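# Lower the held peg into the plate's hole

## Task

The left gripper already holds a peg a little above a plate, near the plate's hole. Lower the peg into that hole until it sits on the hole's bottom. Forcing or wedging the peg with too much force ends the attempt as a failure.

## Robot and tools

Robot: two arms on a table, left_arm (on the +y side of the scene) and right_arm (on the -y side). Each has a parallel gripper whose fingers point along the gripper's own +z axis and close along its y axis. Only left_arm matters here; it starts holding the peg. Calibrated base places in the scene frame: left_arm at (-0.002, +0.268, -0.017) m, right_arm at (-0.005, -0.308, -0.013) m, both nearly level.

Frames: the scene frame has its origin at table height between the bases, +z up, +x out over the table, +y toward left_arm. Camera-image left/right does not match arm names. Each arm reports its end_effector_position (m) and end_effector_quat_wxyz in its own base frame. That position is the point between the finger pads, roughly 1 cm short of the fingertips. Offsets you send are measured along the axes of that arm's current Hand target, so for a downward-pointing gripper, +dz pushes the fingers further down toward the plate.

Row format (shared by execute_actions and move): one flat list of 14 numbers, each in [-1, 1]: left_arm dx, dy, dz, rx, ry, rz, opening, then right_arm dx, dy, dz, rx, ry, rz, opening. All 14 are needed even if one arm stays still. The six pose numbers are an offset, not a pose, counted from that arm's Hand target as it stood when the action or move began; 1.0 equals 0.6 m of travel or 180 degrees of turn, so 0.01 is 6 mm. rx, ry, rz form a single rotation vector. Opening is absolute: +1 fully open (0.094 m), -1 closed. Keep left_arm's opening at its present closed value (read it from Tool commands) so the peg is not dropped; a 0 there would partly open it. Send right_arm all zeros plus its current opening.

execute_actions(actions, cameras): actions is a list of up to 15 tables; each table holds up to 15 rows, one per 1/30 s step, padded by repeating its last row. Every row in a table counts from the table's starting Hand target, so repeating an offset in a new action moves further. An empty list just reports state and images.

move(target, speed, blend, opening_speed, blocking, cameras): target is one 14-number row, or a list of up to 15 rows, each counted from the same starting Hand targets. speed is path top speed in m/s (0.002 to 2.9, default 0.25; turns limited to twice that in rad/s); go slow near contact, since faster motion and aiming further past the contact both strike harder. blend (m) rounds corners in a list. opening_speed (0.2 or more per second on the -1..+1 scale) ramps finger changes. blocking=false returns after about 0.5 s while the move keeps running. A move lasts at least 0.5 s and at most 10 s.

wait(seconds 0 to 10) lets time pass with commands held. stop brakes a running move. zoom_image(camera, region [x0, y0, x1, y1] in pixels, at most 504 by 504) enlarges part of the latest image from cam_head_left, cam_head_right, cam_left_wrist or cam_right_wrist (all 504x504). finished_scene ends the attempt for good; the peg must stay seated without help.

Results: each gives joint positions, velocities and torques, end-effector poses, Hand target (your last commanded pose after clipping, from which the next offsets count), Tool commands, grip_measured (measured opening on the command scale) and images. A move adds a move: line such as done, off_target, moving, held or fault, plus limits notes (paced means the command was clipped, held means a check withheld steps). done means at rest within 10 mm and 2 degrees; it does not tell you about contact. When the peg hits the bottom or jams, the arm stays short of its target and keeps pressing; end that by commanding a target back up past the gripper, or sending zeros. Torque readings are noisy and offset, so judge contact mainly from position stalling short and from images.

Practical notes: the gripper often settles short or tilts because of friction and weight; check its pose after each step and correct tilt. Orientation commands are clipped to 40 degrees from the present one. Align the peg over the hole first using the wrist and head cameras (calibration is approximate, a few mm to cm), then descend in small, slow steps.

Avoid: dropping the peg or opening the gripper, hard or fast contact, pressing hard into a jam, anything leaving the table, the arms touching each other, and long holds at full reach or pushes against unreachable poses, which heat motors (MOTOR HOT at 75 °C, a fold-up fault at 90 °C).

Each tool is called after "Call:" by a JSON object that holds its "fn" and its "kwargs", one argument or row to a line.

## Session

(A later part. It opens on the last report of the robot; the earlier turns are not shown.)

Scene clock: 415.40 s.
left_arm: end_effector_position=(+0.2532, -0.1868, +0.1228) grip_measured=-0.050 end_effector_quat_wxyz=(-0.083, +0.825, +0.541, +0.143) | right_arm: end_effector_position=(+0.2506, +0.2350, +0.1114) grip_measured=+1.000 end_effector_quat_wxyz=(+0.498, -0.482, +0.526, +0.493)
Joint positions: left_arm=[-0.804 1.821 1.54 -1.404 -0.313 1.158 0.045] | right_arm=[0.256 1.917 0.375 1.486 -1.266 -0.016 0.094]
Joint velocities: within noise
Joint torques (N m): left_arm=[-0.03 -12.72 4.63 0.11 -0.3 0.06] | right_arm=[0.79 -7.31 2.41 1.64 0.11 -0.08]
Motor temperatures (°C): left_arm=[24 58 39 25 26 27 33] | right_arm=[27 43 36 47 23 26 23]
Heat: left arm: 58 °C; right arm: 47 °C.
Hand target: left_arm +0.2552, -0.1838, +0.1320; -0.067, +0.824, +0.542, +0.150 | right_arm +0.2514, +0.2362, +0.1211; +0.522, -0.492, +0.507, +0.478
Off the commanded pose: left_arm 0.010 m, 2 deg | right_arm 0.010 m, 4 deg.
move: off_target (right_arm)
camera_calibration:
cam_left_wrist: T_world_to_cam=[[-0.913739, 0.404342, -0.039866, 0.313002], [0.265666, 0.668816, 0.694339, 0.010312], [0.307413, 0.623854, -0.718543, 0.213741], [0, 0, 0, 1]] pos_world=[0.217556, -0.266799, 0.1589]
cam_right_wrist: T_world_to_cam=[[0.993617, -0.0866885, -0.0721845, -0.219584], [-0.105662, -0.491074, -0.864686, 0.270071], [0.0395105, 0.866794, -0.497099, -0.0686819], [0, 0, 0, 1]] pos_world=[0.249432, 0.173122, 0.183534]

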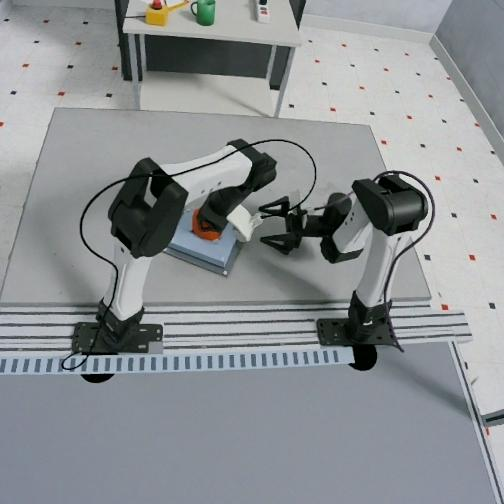

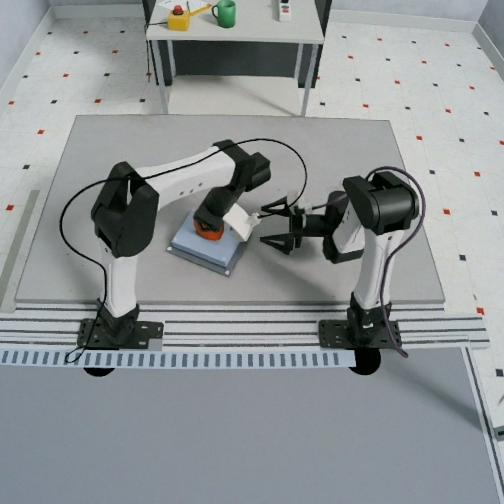

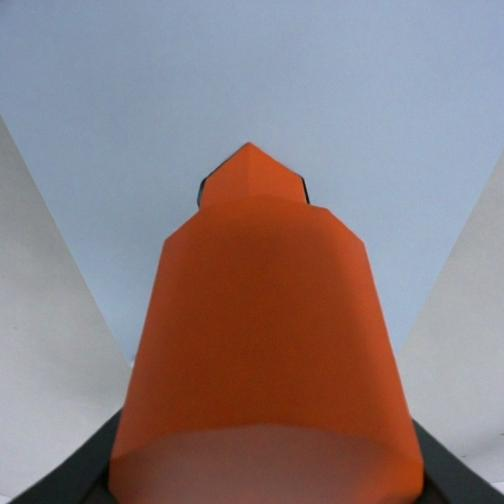

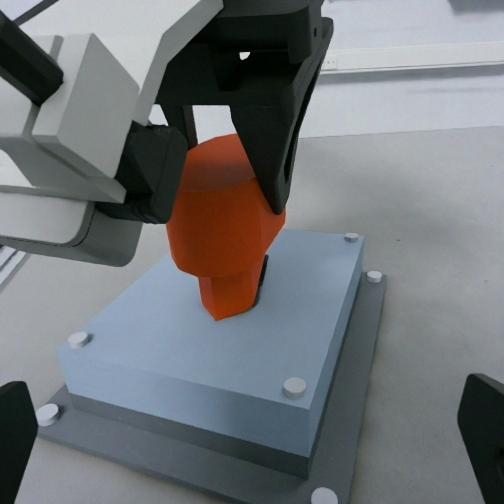

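Call:
{"fn": "move", "kwargs": {
  "target": [0.0017,0.0008,-0.002,0,0.0017,0,-1,0,0,0,0,0,0,1],
  "speed": 0.03
}}

Call:
{"fn": "zoom_image", "kwargs": {
  "camera": "cam_left_wrist",
  "region": [180, 110, 320, 250]
}}

Call:
{"fn": "zoom_image", "kwargs": {
  "camera": "cam_right_wrist",
  "region": [190, 240, 280, 330]
}}

Scene clock: 424.03 s.
left_arm: end_effector_position=(+0.2533, -0.1868, +0.1228) grip_measured=-0.050 end_effector_quat_wxyz=(-0.083, +0.825, +0.541, +0.143) | right_arm: end_effector_position=(+0.2506, +0.2350, +0.1114) grip_measured=+1.000 end_effector_quat_wxyz=(+0.498, -0.482, +0.526, +0.493)
Joint positions: left_arm=[-0.804 1.821 1.54 -1.404 -0.313 1.158 0.045] | right_arm=[0.256 1.917 0.375 1.486 -1.266 -0.016 0.094]
Joint velocities: within noise
Joint torques (N m): left_arm=[-0.05 -12.52 5.26 0.03 -0.34 0.05] | right_arm=[0.81 -7.3 2.36 1.63 0.12 -0.08]
Motor temperatures (°C): left_arm=[24 59 39 25 26 27 33] | right_arm=[27 43 36 47 23 26 23]
Heat: left arm: 59 °C; right arm: 47 °C.
Hand target: left_arm +0.2558, -0.1834, +0.1335; -0.069, +0.824, +0.542, +0.152 | right_arm +0.2514, +0.2362, +0.1211; +0.522, -0.492, +0.507, +0.478
Off the commanded pose: left_arm 0.012 m, 2 deg | right_arm 0.010 m, 4 deg.
move: off_target (left_arm, right_arm)
camera_calibration:
cam_left_wrist: T_world_to_cam=[[-0.913704, 0.40439, -0.0401785, 0.313188], [0.26553, 0.668936, 0.694276, 0.0104243], [0.307635, 0.623694, -0.718587, 0.213688], [0, 0, 0, 1]] pos_world=[0.217656, -0.266899, 0.158899]
cam_right_wrist: T_world_to_cam=[[0.993617, -0.0866885, -0.0721845, -0.219584], [-0.105662, -0.491074, -0.864686, 0.270071], [0.0395105, 0.866794, -0.497099, -0.0686819], [0, 0, 0, 1]] pos_world=[0.249432, 0.173122, 0.183534]

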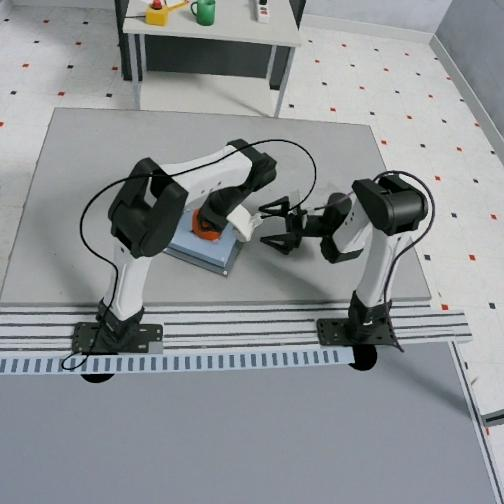

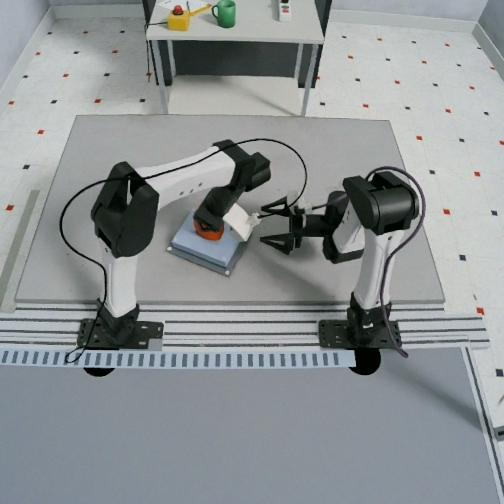

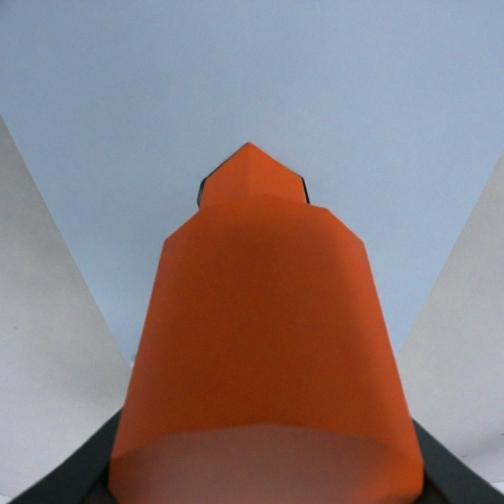

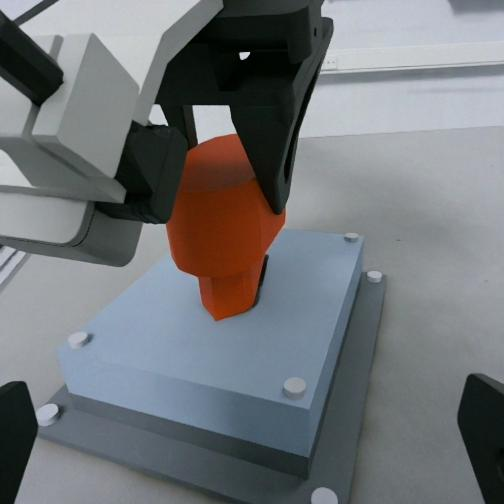

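Scaled by 3.600 from the camera's 504x504 image, which has a finer 720x720 frame.

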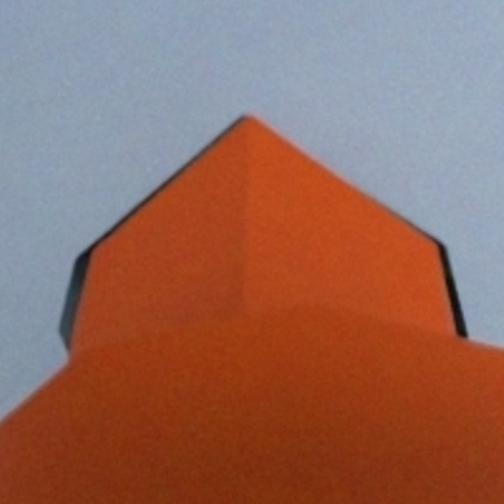

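Scaled by 5.600 from the camera's 504x504 image, which has a finer 720x720 frame.

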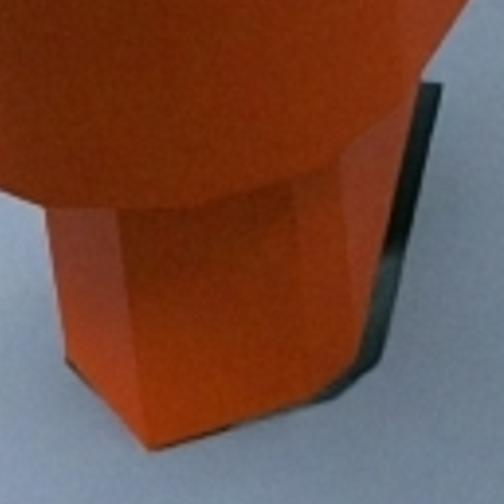

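Call:
{"fn": "move", "kwargs": {
  "target": [
    [0.0017,0,-0.0065,0,0,0,-1,0,0,0,0,0,0,1],
    [-0.0027,-0.0005,0.0053,0,0,0,-1,0,0,0,0,0,0,1]
  ],
  "speed": 0.02
}}

Call:
{"fn": "zoom_image", "kwargs": {
  "camera": "cam_left_wrist",
  "region": [180, 110, 320, 250]
}}

Call:
{"fn": "zoom_image", "kwargs": {
  "camera": "cam_right_wrist",
  "region": [190, 240, 280, 330]
}}

Scene clock: 436.03 s.
left_arm: end_effector_position=(+0.2536, -0.1872, +0.1225) grip_measured=-0.050 end_effector_quat_wxyz=(-0.081, +0.825, +0.541, +0.143) | right_arm: end_effector_position=(+0.2506, +0.2350, +0.1114) grip_measured=+1.000 end_effector_quat_wxyz=(+0.498, -0.482, +0.526, +0.493)
Joint positions: left_arm=[-0.804 1.82 1.537 -1.399 -0.313 1.158 0.045] | right_arm=[0.256 1.917 0.375 1.486 -1.266 -0.016 0.094]
Joint velocities: left_arm=[0.002 -0.007 -0.012 0.007 0.154 -0.037 0.001] | right_arm=[within noise]
Joint torques (N m): left_arm=[-0.17 -12.27 4.38 0.11 -0.34 0.03] | right_arm=[0.79 -7.25 2.43 1.63 0.1 -0.08]
Motor temperatures (°C): left_arm=[24 59 40 25 26 27 33] | right_arm=[27 43 36 48 23 26 23]
Heat: left arm: 59 °C; right arm: 48 °C.
Hand target: left_arm +0.2554, -0.1838, +0.1300; -0.069, +0.824, +0.542, +0.152 | right_arm +0.2514, +0.2362, +0.1211; +0.521, -0.492, +0.507, +0.478
Off the commanded pose: left_arm 0.008 m, 2 deg | right_arm 0.010 m, 4 deg.
move: off_target (right_arm)
camera_calibration:
cam_left_wrist: T_world_to_cam=[[-0.913599, 0.404252, -0.0437773, 0.313993], [0.263656, 0.670912, 0.693082, 0.0118401], [0.30955, 0.621657, -0.719528, 0.212852], [0, 0, 0, 1]] pos_world=[0.217854, -0.267197, 0.158693]
cam_right_wrist: T_world_to_cam=[[0.993617, -0.0866885, -0.0721845, -0.219584], [-0.105662, -0.491074, -0.864686, 0.270071], [0.0395105, 0.866794, -0.497099, -0.0686819], [0, 0, 0, 1]] pos_world=[0.249432, 0.173122, 0.183534]

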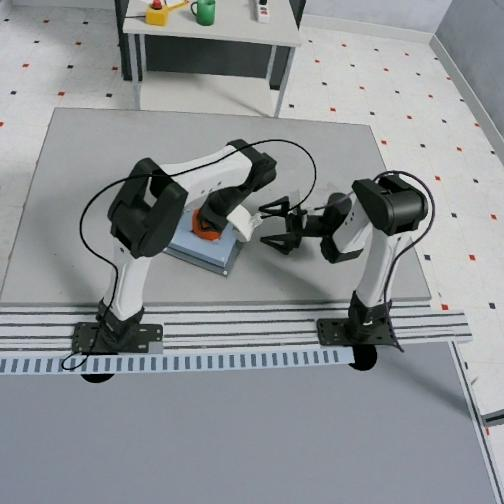

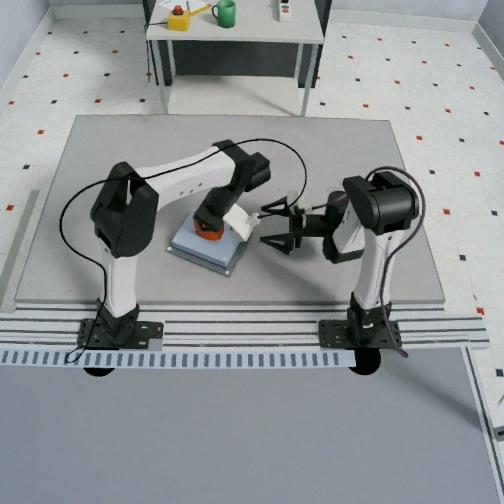

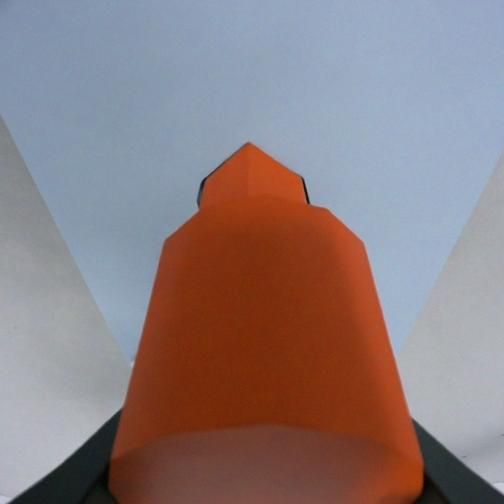

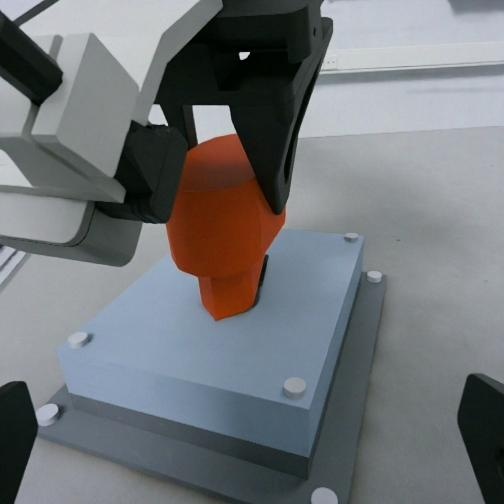

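Scaled by 3.600 from the camera's 504x504 image, which has a finer 720x720 frame.

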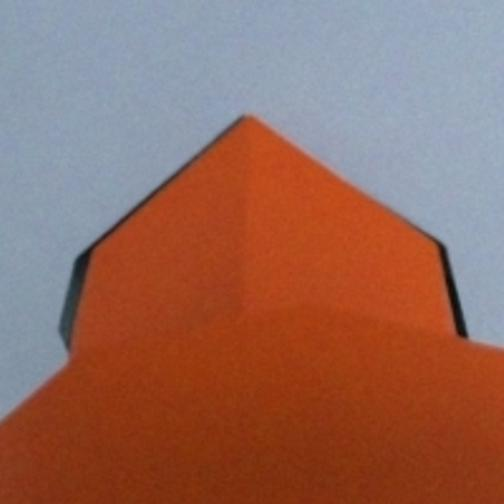

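Scaled by 5.600 from the camera's 504x504 image, which has a finer 720x720 frame.

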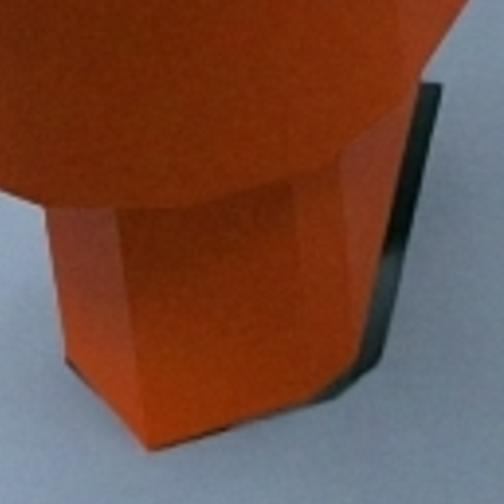

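Call:
{"fn": "move", "kwargs": {
  "target": [
    [0.0055,0.0013,-0.0113,0,0.002,0,-1,0,0,0,0,0,0,1],
    [0.0013,0.0008,0.0005,0,0.002,0,-1,0,0,0,0,0,0,1]
  ],
  "speed": 0.02
}}

Call:
{"fn": "zoom_image", "kwargs": {
  "camera": "cam_left_wrist",
  "region": [180, 110, 320, 250]
}}

Call:
{"fn": "zoom_image", "kwargs": {
  "camera": "cam_right_wrist",
  "region": [190, 240, 280, 330]
}}

Scene clock: 442.77 s.
left_arm: end_effector_position=(+0.2537, -0.1873, +0.1225) grip_measured=-0.050 end_effector_quat_wxyz=(-0.081, +0.825, +0.541, +0.143) | right_arm: end_effector_position=(+0.2506, +0.2350, +0.1114) grip_measured=+1.000 end_effector_quat_wxyz=(+0.498, -0.482, +0.526, +0.493)
Joint positions: left_arm=[-0.804 1.82 1.537 -1.399 -0.313 1.158 0.045] | right_arm=[0.256 1.917 0.375 1.486 -1.266 -0.016 0.094]
Joint velocities: within noise
Joint torques (N m): left_arm=[-0.17 -11.97 4.6 0.1 -0.4 0.03] | right_arm=[0.85 -7.25 2.43 1.62 0.12 -0.08]
Motor temperatures (°C): left_arm=[23 58 39 25 26 27 33] | right_arm=[27 43 36 48 23 26 23]
Heat: left arm: 58 °C; right arm: 48 °C.
Hand target: left_arm +0.2563, -0.1833, +0.1300; -0.070, +0.823, +0.542, +0.155 | right_arm +0.2514, +0.2362, +0.1211; +0.521, -0.492, +0.507, +0.478
Off the commanded pose: left_arm 0.009 m, 2 deg | right_arm 0.010 m, 4 deg.
move: off_target (right_arm)
camera_calibration:
cam_left_wrist: T_world_to_cam=[[-0.913578, 0.404264, -0.0441215, 0.314137], [0.263497, 0.671096, 0.692965, 0.0119164], [0.30975, 0.621451, -0.71962, 0.212737], [0, 0, 0, 1]] pos_world=[0.217953, -0.267197, 0.158692]
cam_right_wrist: T_world_to_cam=[[0.993617, -0.0866885, -0.0721845, -0.219584], [-0.105662, -0.491074, -0.864686, 0.270071], [0.0395105, 0.866794, -0.497099, -0.0686819], [0, 0, 0, 1]] pos_world=[0.249432, 0.173122, 0.183534]

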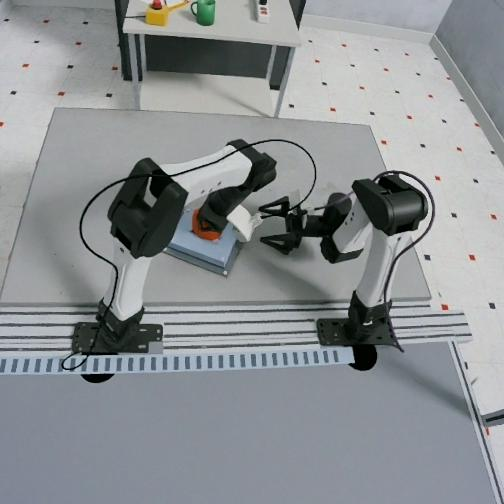

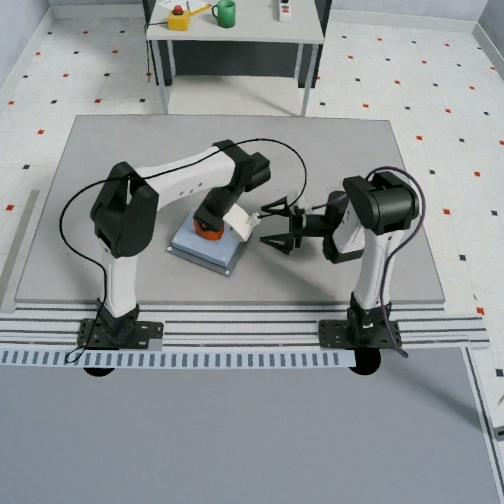

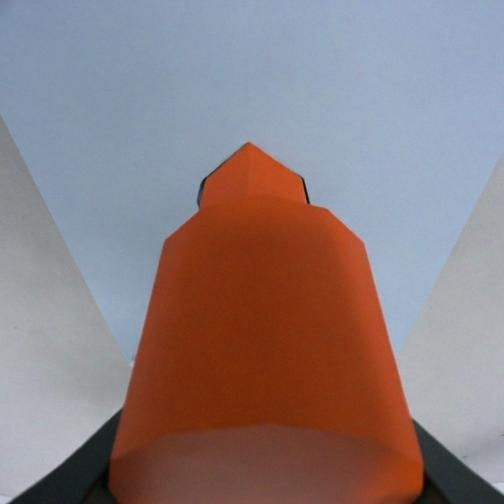

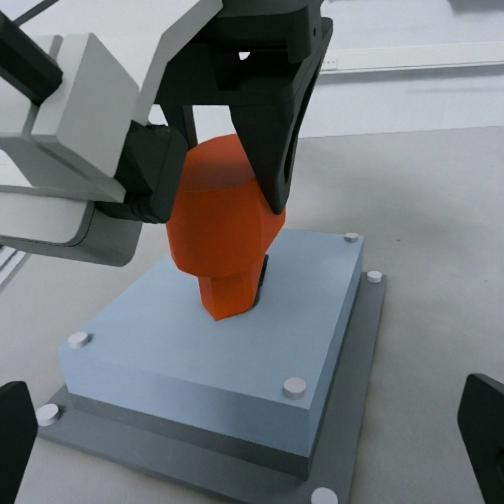

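Scaled by 3.600 from the camera's 504x504 image, which has a finer 720x720 frame.

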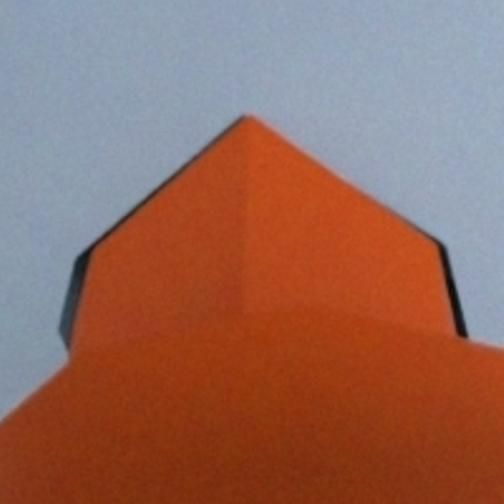

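Scaled by 5.600 from the camera's 504x504 image, which has a finer 720x720 frame.

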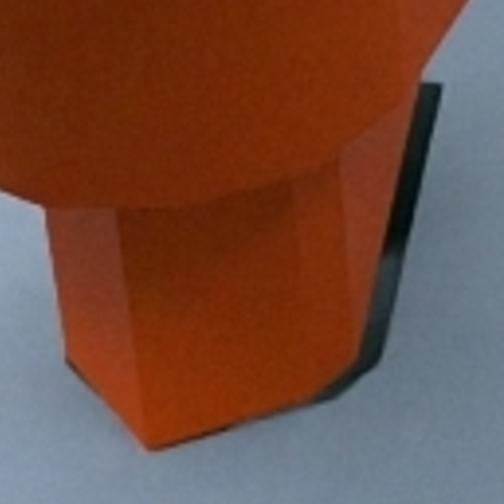

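Call:
{"fn": "move", "kwargs": {
  "target": [0.005,0.001,-0.007,0,0,0,-1,0,0,0,0,0,0,1],
  "speed": 0.05,
  "cameras": ["cam_left_wrist","cam_right_wrist"]
}}

Call:
{"fn": "zoom_image", "kwargs": {
  "camera": "cam_left_wrist",
  "region": [180, 110, 320, 250]
}}

Call:
{"fn": "zoom_image", "kwargs": {
  "camera": "cam_right_wrist",
  "region": [190, 240, 280, 330]
}}

Scene clock: 450.37 s.
left_arm: end_effector_position=(+0.2537, -0.1873, +0.1225) grip_measured=-0.050 end_effector_quat_wxyz=(-0.081, +0.825, +0.541, +0.143) | right_arm: end_effector_position=(+0.2506, +0.2350, +0.1114) grip_measured=+1.000 end_effector_quat_wxyz=(+0.498, -0.482, +0.526, +0.493)
Joint positions: left_arm=[-0.804 1.82 1.537 -1.399 -0.313 1.158 0.045] | right_arm=[0.256 1.917 0.375 1.486 -1.266 -0.016 0.094]
Joint velocities: within noise
Joint torques (N m): left_arm=[0.17 -12.18 6.02 -0.09 -0.4 0.07] | right_arm=[0.81 -7.27 2.41 1.64 0.11 -0.07]
Motor temperatures (°C): left_arm=[23 56 39 25 26 27 33] | right_arm=[27 43 36 48 23 26 23]
Heat: left arm: 56 °C; right arm: 48 °C.
Hand target: left_arm +0.2572, -0.1821, +0.1349; -0.070, +0.823, +0.542, +0.155 | right_arm +0.2514, +0.2362, +0.1211; +0.521, -0.492, +0.507, +0.479
Off the commanded pose: left_arm 0.014 m, 2 deg | right_arm 0.010 m, 4 deg.
move: off_target (left_arm, right_arm)
camera_calibration:
cam_left_wrist: T_world_to_cam=[[-0.913578, 0.404264, -0.0441215, 0.314137], [0.263497, 0.671096, 0.692965, 0.0119164], [0.30975, 0.621451, -0.71962, 0.212737], [0, 0, 0, 1]] pos_world=[0.217953, -0.267197, 0.158692]
cam_right_wrist: T_world_to_cam=[[0.993617, -0.0866885, -0.0721845, -0.219584], [-0.105662, -0.491074, -0.864686, 0.270071], [0.0395105, 0.866794, -0.497099, -0.0686819], [0, 0, 0, 1]] pos_world=[0.249432, 0.173122, 0.183534]
Images, in order (width x height): cam_left_wrist 504x504, cam_right_wrist 504x504.

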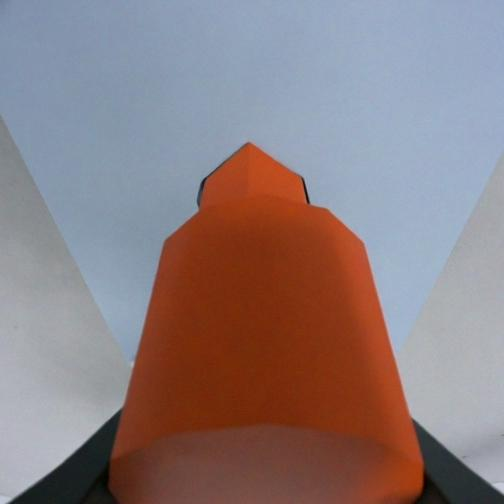

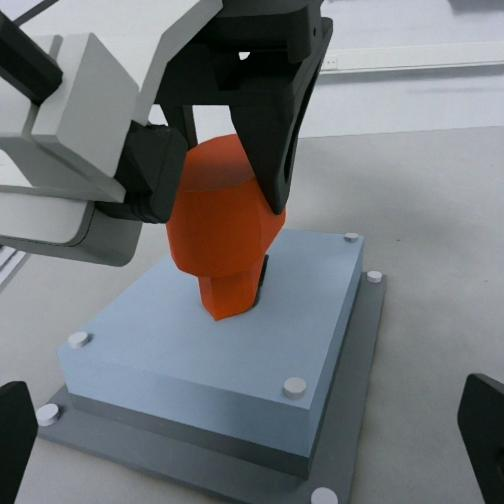

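Scaled by 3.600 from the camera's 504x504 image, which has a finer 720x720 frame.

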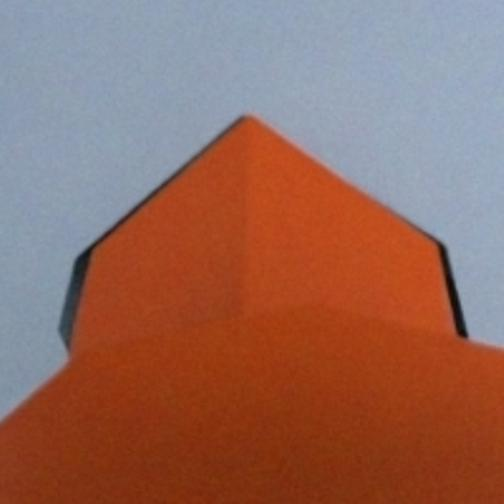

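Scaled by 5.600 from the camera's 504x504 image, which has a finer 720x720 frame.

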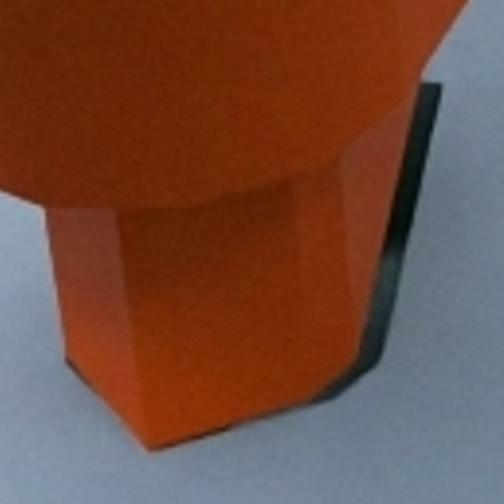

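Call:
{"fn": "move", "kwargs": {
  "target": [0.004,0.001,-0.008,0,0,0,-1,0,0,0,0,0,0,1],
  "speed": 0.05,
  "cameras": ["cam_left_wrist","cam_right_wrist"]
}}

Call:
{"fn": "zoom_image", "kwargs": {
  "camera": "cam_left_wrist",
  "region": [180, 110, 320, 250]
}}

Call:
{"fn": "zoom_image", "kwargs": {
  "camera": "cam_right_wrist",
  "region": [190, 240, 280, 330]
}}

Scene clock: 454.17 s.
left_arm: end_effector_position=(+0.2529, -0.1864, +0.1229) grip_measured=-0.050 end_effector_quat_wxyz=(-0.083, +0.825, +0.541, +0.143) | right_arm: end_effector_position=(+0.2506, +0.2350, +0.1114) grip_measured=+1.000 end_effector_quat_wxyz=(+0.498, -0.482, +0.526, +0.493)
Joint positions: left_arm=[-0.804 1.82 1.538 -1.405 -0.313 1.158 0.045] | right_arm=[0.256 1.917 0.375 1.486 -1.266 -0.016 0.094]
Joint velocities: within noise
Joint torques (N m): left_arm=[0.32 -12.27 7.57 -0.24 -0.4 0.09] | right_arm=[0.84 -7.32 2.39 1.62 0.11 -0.08]
Motor temperatures (°C): left_arm=[23 56 39 25 26 27 33] | right_arm=[27 43 36 48 23 26 23]
Heat: left arm: 56 °C; right arm: 48 °C.
Hand target: left_arm +0.2577, -0.1816, +0.1403; -0.070, +0.823, +0.542, +0.155 | right_arm +0.2514, +0.2362, +0.1211; +0.521, -0.492, +0.507, +0.479
Off the commanded pose: left_arm 0.019 m, 2 deg | right_arm 0.010 m, 4 deg.
move: off_target (left_arm, right_arm)
camera_calibration:
cam_left_wrist: T_world_to_cam=[[-0.913749, 0.404355, -0.0394934, 0.312557], [0.265863, 0.668616, 0.694456, 0.0100069], [0.307212, 0.624059, -0.71845, 0.213802], [0, 0, 0, 1]] pos_world=[0.217256, -0.2665, 0.159001]
cam_right_wrist: T_world_to_cam=[[0.993617, -0.0866885, -0.0721845, -0.219584], [-0.105662, -0.491074, -0.864686, 0.270071], [0.0395105, 0.866794, -0.497099, -0.0686819], [0, 0, 0, 1]] pos_world=[0.249432, 0.173122, 0.183534]
Images, in order (width x height): cam_left_wrist 504x504, cam_right_wrist 504x504.

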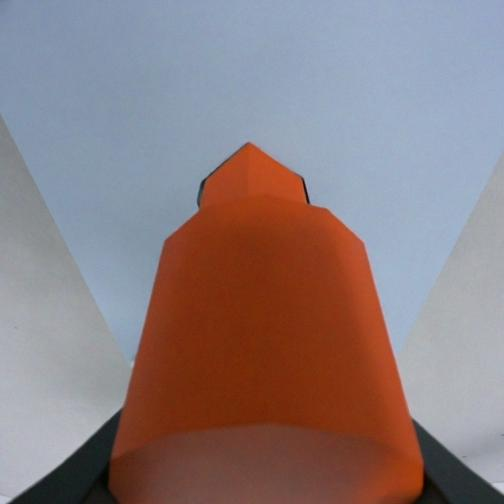

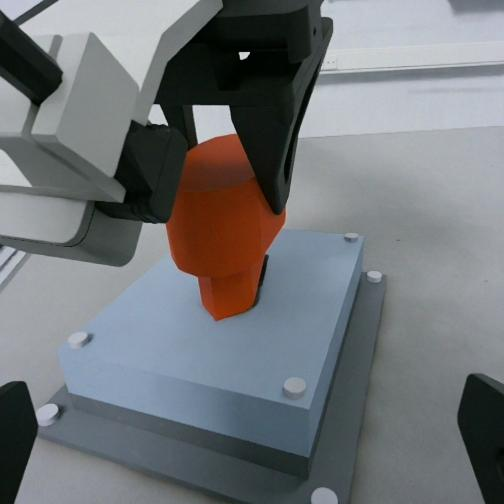

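Scaled by 3.600 from the camera's 504x504 image, which has a finer 720x720 frame.

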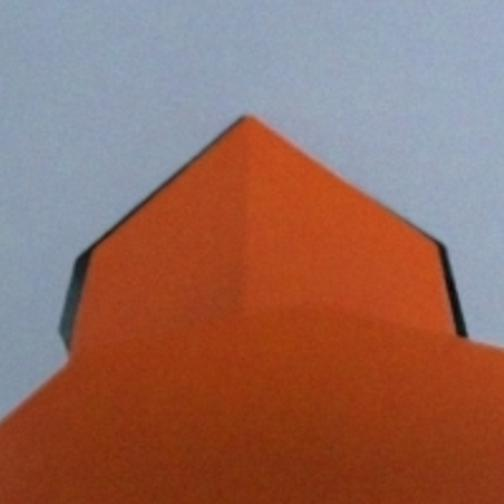

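Scaled by 5.600 from the camera's 504x504 image, which has a finer 720x720 frame.

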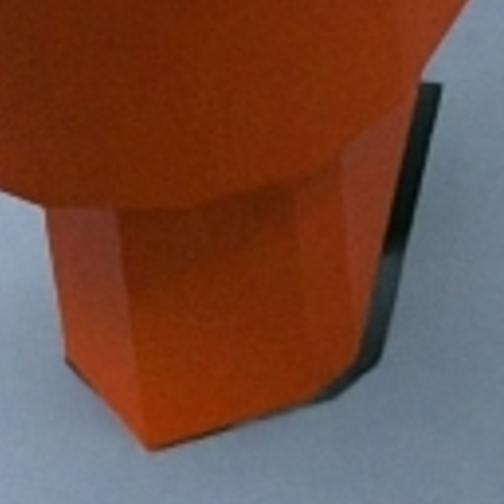

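Call:
{"fn": "move", "kwargs": {
  "target": [0.0022,0,-0.006,0,0,0,-1,0,0,0,0,0,0,1],
  "speed": 0.05,
  "cameras": ["cam_left_wrist","cam_right_wrist"]
}}

Call:
{"fn": "zoom_image", "kwargs": {
  "camera": "cam_left_wrist",
  "region": [180, 110, 320, 250]
}}

Call:
{"fn": "zoom_image", "kwargs": {
  "camera": "cam_right_wrist",
  "region": [190, 240, 280, 330]
}}

Scene clock: 467.33 s.
left_arm: end_effector_position=(+0.2527, -0.1862, +0.1262) grip_measured=-0.050 end_effector_quat_wxyz=(-0.084, +0.825, +0.541, +0.143) | right_arm: end_effector_position=(+0.2506, +0.2350, +0.1114) grip_measured=+1.000 end_effector_quat_wxyz=(+0.498, -0.482, +0.526, +0.493)
Joint positions: left_arm=[-0.804 1.82 1.551 -1.419 -0.313 1.158 0.045] | right_arm=[0.256 1.917 0.375 1.486 -1.266 -0.016 0.094]
Joint velocities: within noise
Joint torques (N m): left_arm=[0.32 -12.33 7.75 -0.25 -0.4 0.09] | right_arm=[0.83 -7.27 2.43 1.63 0.11 -0.08]
Motor temperatures (°C): left_arm=[23 55 40 25 26 27 33] | right_arm=[27 43 35 48 23 26 23]
Heat: left arm: 55 °C; right arm: 48 °C.
Hand target: left_arm +0.2575, -0.1815, +0.1441; -0.070, +0.823, +0.542, +0.155 | right_arm +0.2514, +0.2362, +0.1211; +0.522, -0.492, +0.507, +0.478
Off the commanded pose: left_arm 0.019 m, 2 deg | right_arm 0.010 m, 4 deg.
move: off_target (left_arm, right_arm)
camera_calibration:
cam_left_wrist: T_world_to_cam=[[-0.913783, 0.404448, -0.0377233, 0.312163], [0.2668, 0.667619, 0.695055, 0.00720545], [0.306299, 0.625065, -0.717966, 0.216356], [0, 0, 0, 1]] pos_world=[0.217057, -0.266301, 0.162104]
cam_right_wrist: T_world_to_cam=[[0.993649, -0.0866894, -0.0717402, -0.219673], [-0.105276, -0.491087, -0.864726, 0.269983], [0.039732, 0.866787, -0.497094, -0.068737], [0, 0, 0, 1]] pos_world=[0.249431, 0.173122, 0.183534]
Images, in order (width x height): cam_left_wrist 504x504, cam_right_wrist 504x504.

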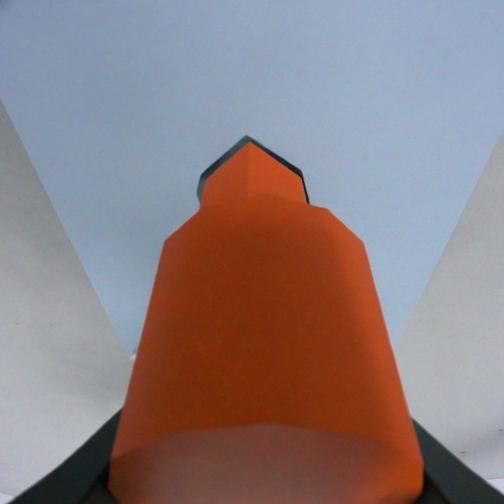

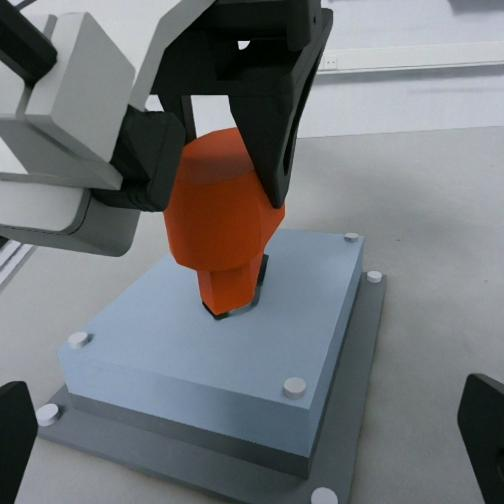

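Scaled by 3.600 from the camera's 504x504 image, which has a finer 720x720 frame.

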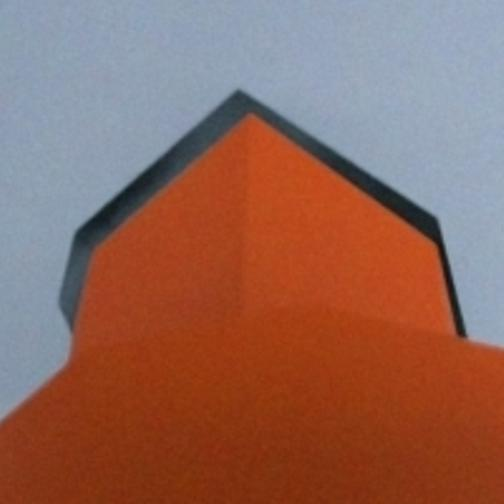

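Scaled by 5.600 from the camera's 504x504 image, which has a finer 720x720 frame.

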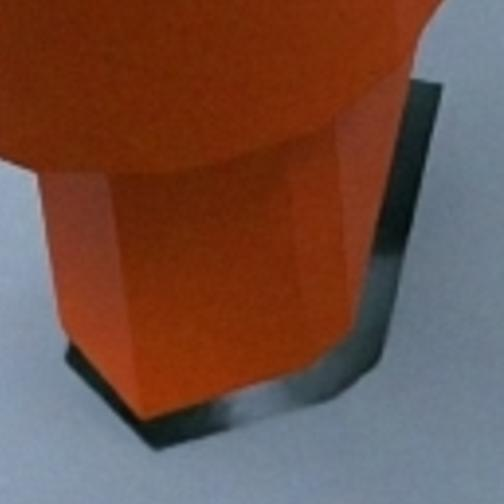

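Call:
{"fn": "move", "kwargs": {
  "target": [-0.0295,-0.0081,-0.0243,0,-0.0028,0,-1,0,0,0,0,0,0,1],
  "speed": 0.06,
  "cameras": []
}}

Scene clock: 484.47 s.
left_arm: end_effector_position=(+0.2436, -0.1986, +0.1404) grip_measured=-0.050 end_effector_quat_wxyz=(-0.077, +0.827, +0.538, +0.147) | right_arm: end_effector_position=(+0.2506, +0.2350, +0.1114) grip_measured=+1.000 end_effector_quat_wxyz=(+0.498, -0.482, +0.526, +0.493)
Joint positions: left_arm=[-0.853 1.82 1.608 -1.474 -0.313 1.117 0.045] | right_arm=[0.256 1.917 0.375 1.486 -1.266 -0.016 0.094]
Joint velocities: within noise
Joint torques (N m): left_arm=[-0.73 -10.48 7.73 -0.23 -0.27 -0.13] | right_arm=[0.83 -7.25 2.44 1.63 0.11 -0.07]
Motor temperatures (°C): left_arm=[23 55 42 25 26 27 33] | right_arm=[27 43 35 48 23 26 23]
Heat: left arm: 55 °C; right arm: 48 °C.
Hand target: left_arm +0.2440, -0.1991, +0.1517; -0.068, +0.824, +0.542, +0.151 | right_arm +0.2514, +0.2362, +0.1211; +0.522, -0.492, +0.507, +0.478
Off the commanded pose: left_arm 0.011 m, 1 deg | right_arm 0.010 m, 4 deg.
move: off_target (left_arm, right_arm)
No camera images: "cameras" was empty.

Call:
{"fn": "move", "kwargs": {
  "target": [0.0201,0.0051,0.0335,0,0,0,-1,0,0,0,0,0,0,1],
  "speed": 0.04,
  "cameras": ["cam_left_wrist","cam_right_wrist"]
}}

Call:
{"fn": "zoom_image", "kwargs": {
  "camera": "cam_left_wrist",
  "region": [180, 110, 320, 250]
}}

Call:
{"fn": "zoom_image", "kwargs": {
  "camera": "cam_right_wrist",
  "region": [190, 240, 280, 330]
}}

Scene clock: 490.03 s.
left_arm: end_effector_position=(+0.2514, -0.1877, +0.1275) grip_measured=-0.050 end_effector_quat_wxyz=(-0.084, +0.824, +0.541, +0.143) | right_arm: end_effector_position=(+0.2506, +0.2350, +0.1114) grip_measured=+1.000 end_effector_quat_wxyz=(+0.498, -0.482, +0.526, +0.493)
Joint positions: left_arm=[-0.811 1.82 1.556 -1.425 -0.313 1.15 0.045] | right_arm=[0.256 1.917 0.375 1.486 -1.266 -0.016 0.094]
Joint velocities: within noise
Joint torques (N m): left_arm=[0.24 -12.44 4.93 0.11 -0.32 0.1] | right_arm=[0.85 -7.25 2.43 1.62 0.11 -0.08]
Motor temperatures (°C): left_arm=[23 55 43 25 26 27 33] | right_arm=[27 43 35 48 23 26 23]
Heat: left arm: 55 °C; right arm: 48 °C.
Hand target: left_arm +0.2548, -0.1842, +0.1368; -0.068, +0.824, +0.542, +0.151 | right_arm +0.2514, +0.2362, +0.1211; +0.522, -0.492, +0.507, +0.478
Off the commanded pose: left_arm 0.010 m, 2 deg | right_arm 0.010 m, 4 deg.
move: off_target (right_arm)
camera_calibration:
cam_left_wrist: T_world_to_cam=[[-0.914027, 0.403725, -0.039501, 0.311782], [0.265107, 0.668211, 0.695135, 0.00809372], [0.307039, 0.6249, -0.717793, 0.218464], [0, 0, 0, 1]] pos_world=[0.215755, -0.267801, 0.163502]
cam_right_wrist: T_world_to_cam=[[0.993649, -0.0866894, -0.0717402, -0.219673], [-0.105276, -0.491087, -0.864726, 0.269983], [0.039732, 0.866787, -0.497094, -0.068737], [0, 0, 0, 1]] pos_world=[0.249431, 0.173122, 0.183534]
Images, in order (width x height): cam_left_wrist 504x504, cam_right_wrist 504x504.

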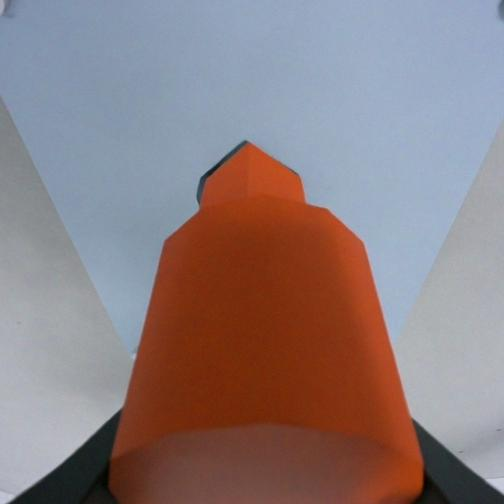

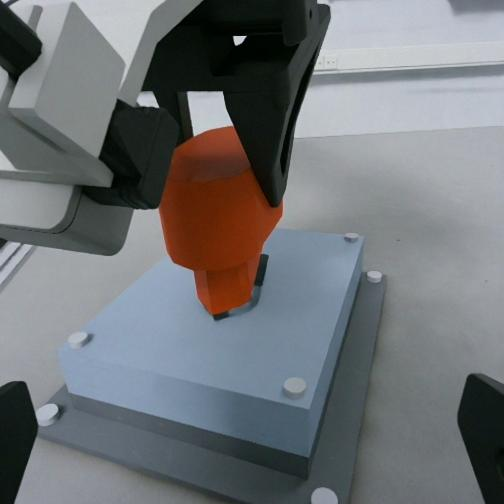

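Scaled by 3.600 from the camera's 504x504 image, which has a finer 720x720 frame.

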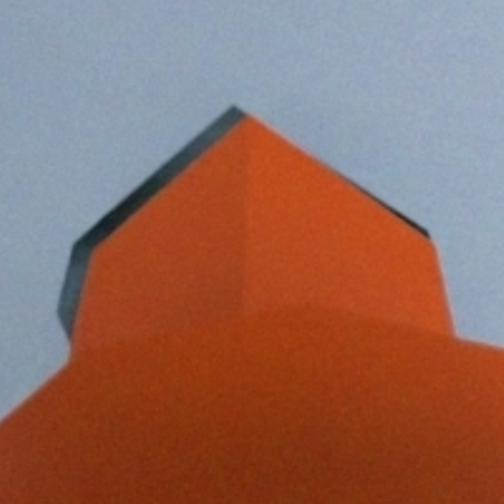

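Scaled by 5.600 from the camera's 504x504 image, which has a finer 720x720 frame.

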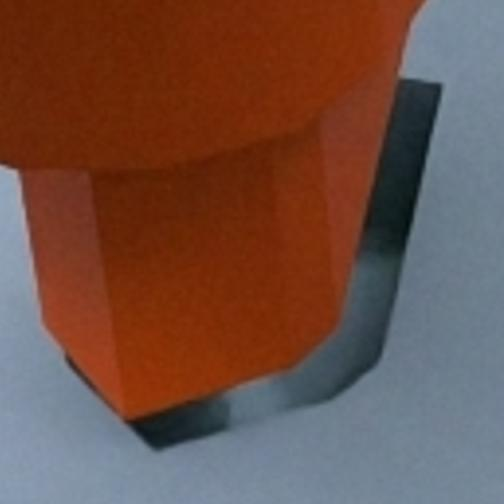

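Call:
{"fn": "move", "kwargs": {
  "target": [0.0025,0.0016,0.0053,0,0.0031,0,-1,0,0,0,0,0,0,1],
  "speed": 0.04,
  "cameras": ["cam_left_wrist","cam_right_wrist"]
}}

Call:
{"fn": "zoom_image", "kwargs": {
  "camera": "cam_left_wrist",
  "region": [180, 110, 320, 250]
}}

Call:
{"fn": "zoom_image", "kwargs": {
  "camera": "cam_right_wrist",
  "region": [190, 240, 280, 330]
}}

Scene clock: 500.80 s.
left_arm: end_effector_position=(+0.2513, -0.1877, +0.1256) grip_measured=-0.050 end_effector_quat_wxyz=(-0.084, +0.825, +0.540, +0.143) | right_arm: end_effector_position=(+0.2506, +0.2350, +0.1114) grip_measured=+1.000 end_effector_quat_wxyz=(+0.498, -0.482, +0.526, +0.493)
Joint positions: left_arm=[-0.811 1.82 1.548 -1.418 -0.313 1.153 0.045] | right_arm=[0.256 1.917 0.375 1.486 -1.266 -0.016 0.094]
Joint velocities: within noise
Joint torques (N m): left_arm=[0.51 -12.11 4.94 0.1 -0.41 0.08] | right_arm=[0.83 -7.25 2.4 1.62 0.12 -0.07]
Motor temperatures (°C): left_arm=[23 55 42 25 26 27 33] | right_arm=[27 44 35 48 23 26 23]
Heat: left arm: 55 °C; right arm: 48 °C.
Hand target: left_arm +0.2568, -0.1824, +0.1343; -0.071, +0.823, +0.542, +0.155 | right_arm +0.2514, +0.2362, +0.1211; +0.522, -0.492, +0.507, +0.478
Off the commanded pose: left_arm 0.012 m, 2 deg | right_arm 0.010 m, 4 deg.
move: off_target (left_arm, right_arm)
camera_calibration:
cam_left_wrist: T_world_to_cam=[[-0.91317, 0.405735, -0.038721, 0.31171], [0.26705, 0.667384, 0.695185, 0.00881901], [0.307903, 0.624482, -0.717787, 0.216727], [0, 0, 0, 1]] pos_world=[0.215559, -0.2677, 0.161503]
cam_right_wrist: T_world_to_cam=[[0.993649, -0.0866894, -0.0717402, -0.219673], [-0.105276, -0.491087, -0.864726, 0.269983], [0.039732, 0.866787, -0.497094, -0.068737], [0, 0, 0, 1]] pos_world=[0.249431, 0.173122, 0.183534]
Images, in order (width x height): cam_left_wrist 504x504, cam_right_wrist 504x504.

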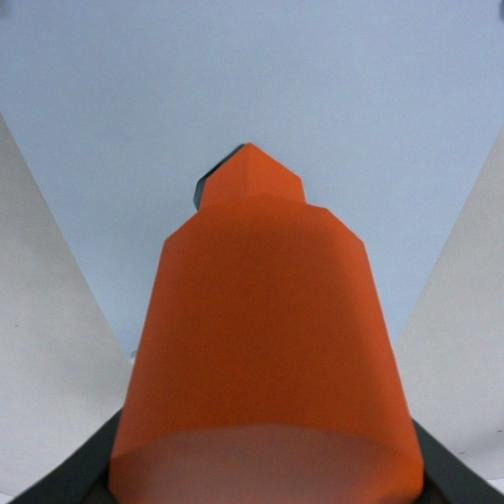

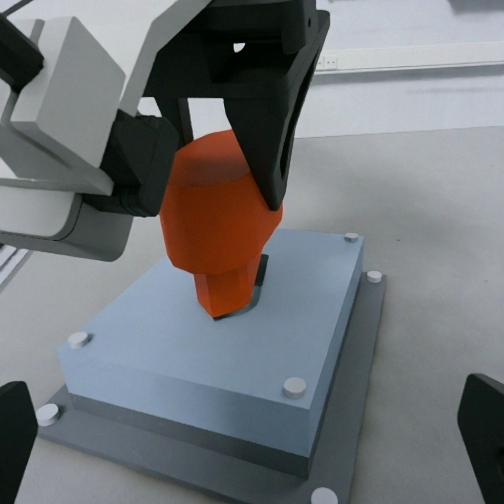

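Scaled by 3.600 from the camera's 504x504 image, which has a finer 720x720 frame.

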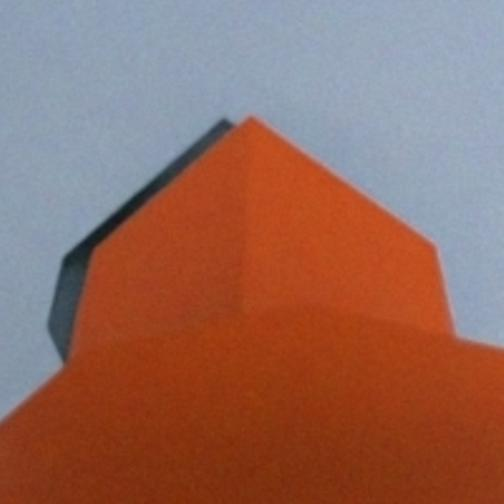

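Scaled by 5.600 from the camera's 504x504 image, which has a finer 720x720 frame.

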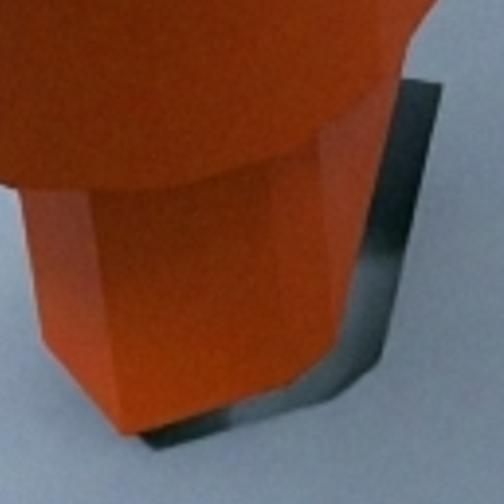

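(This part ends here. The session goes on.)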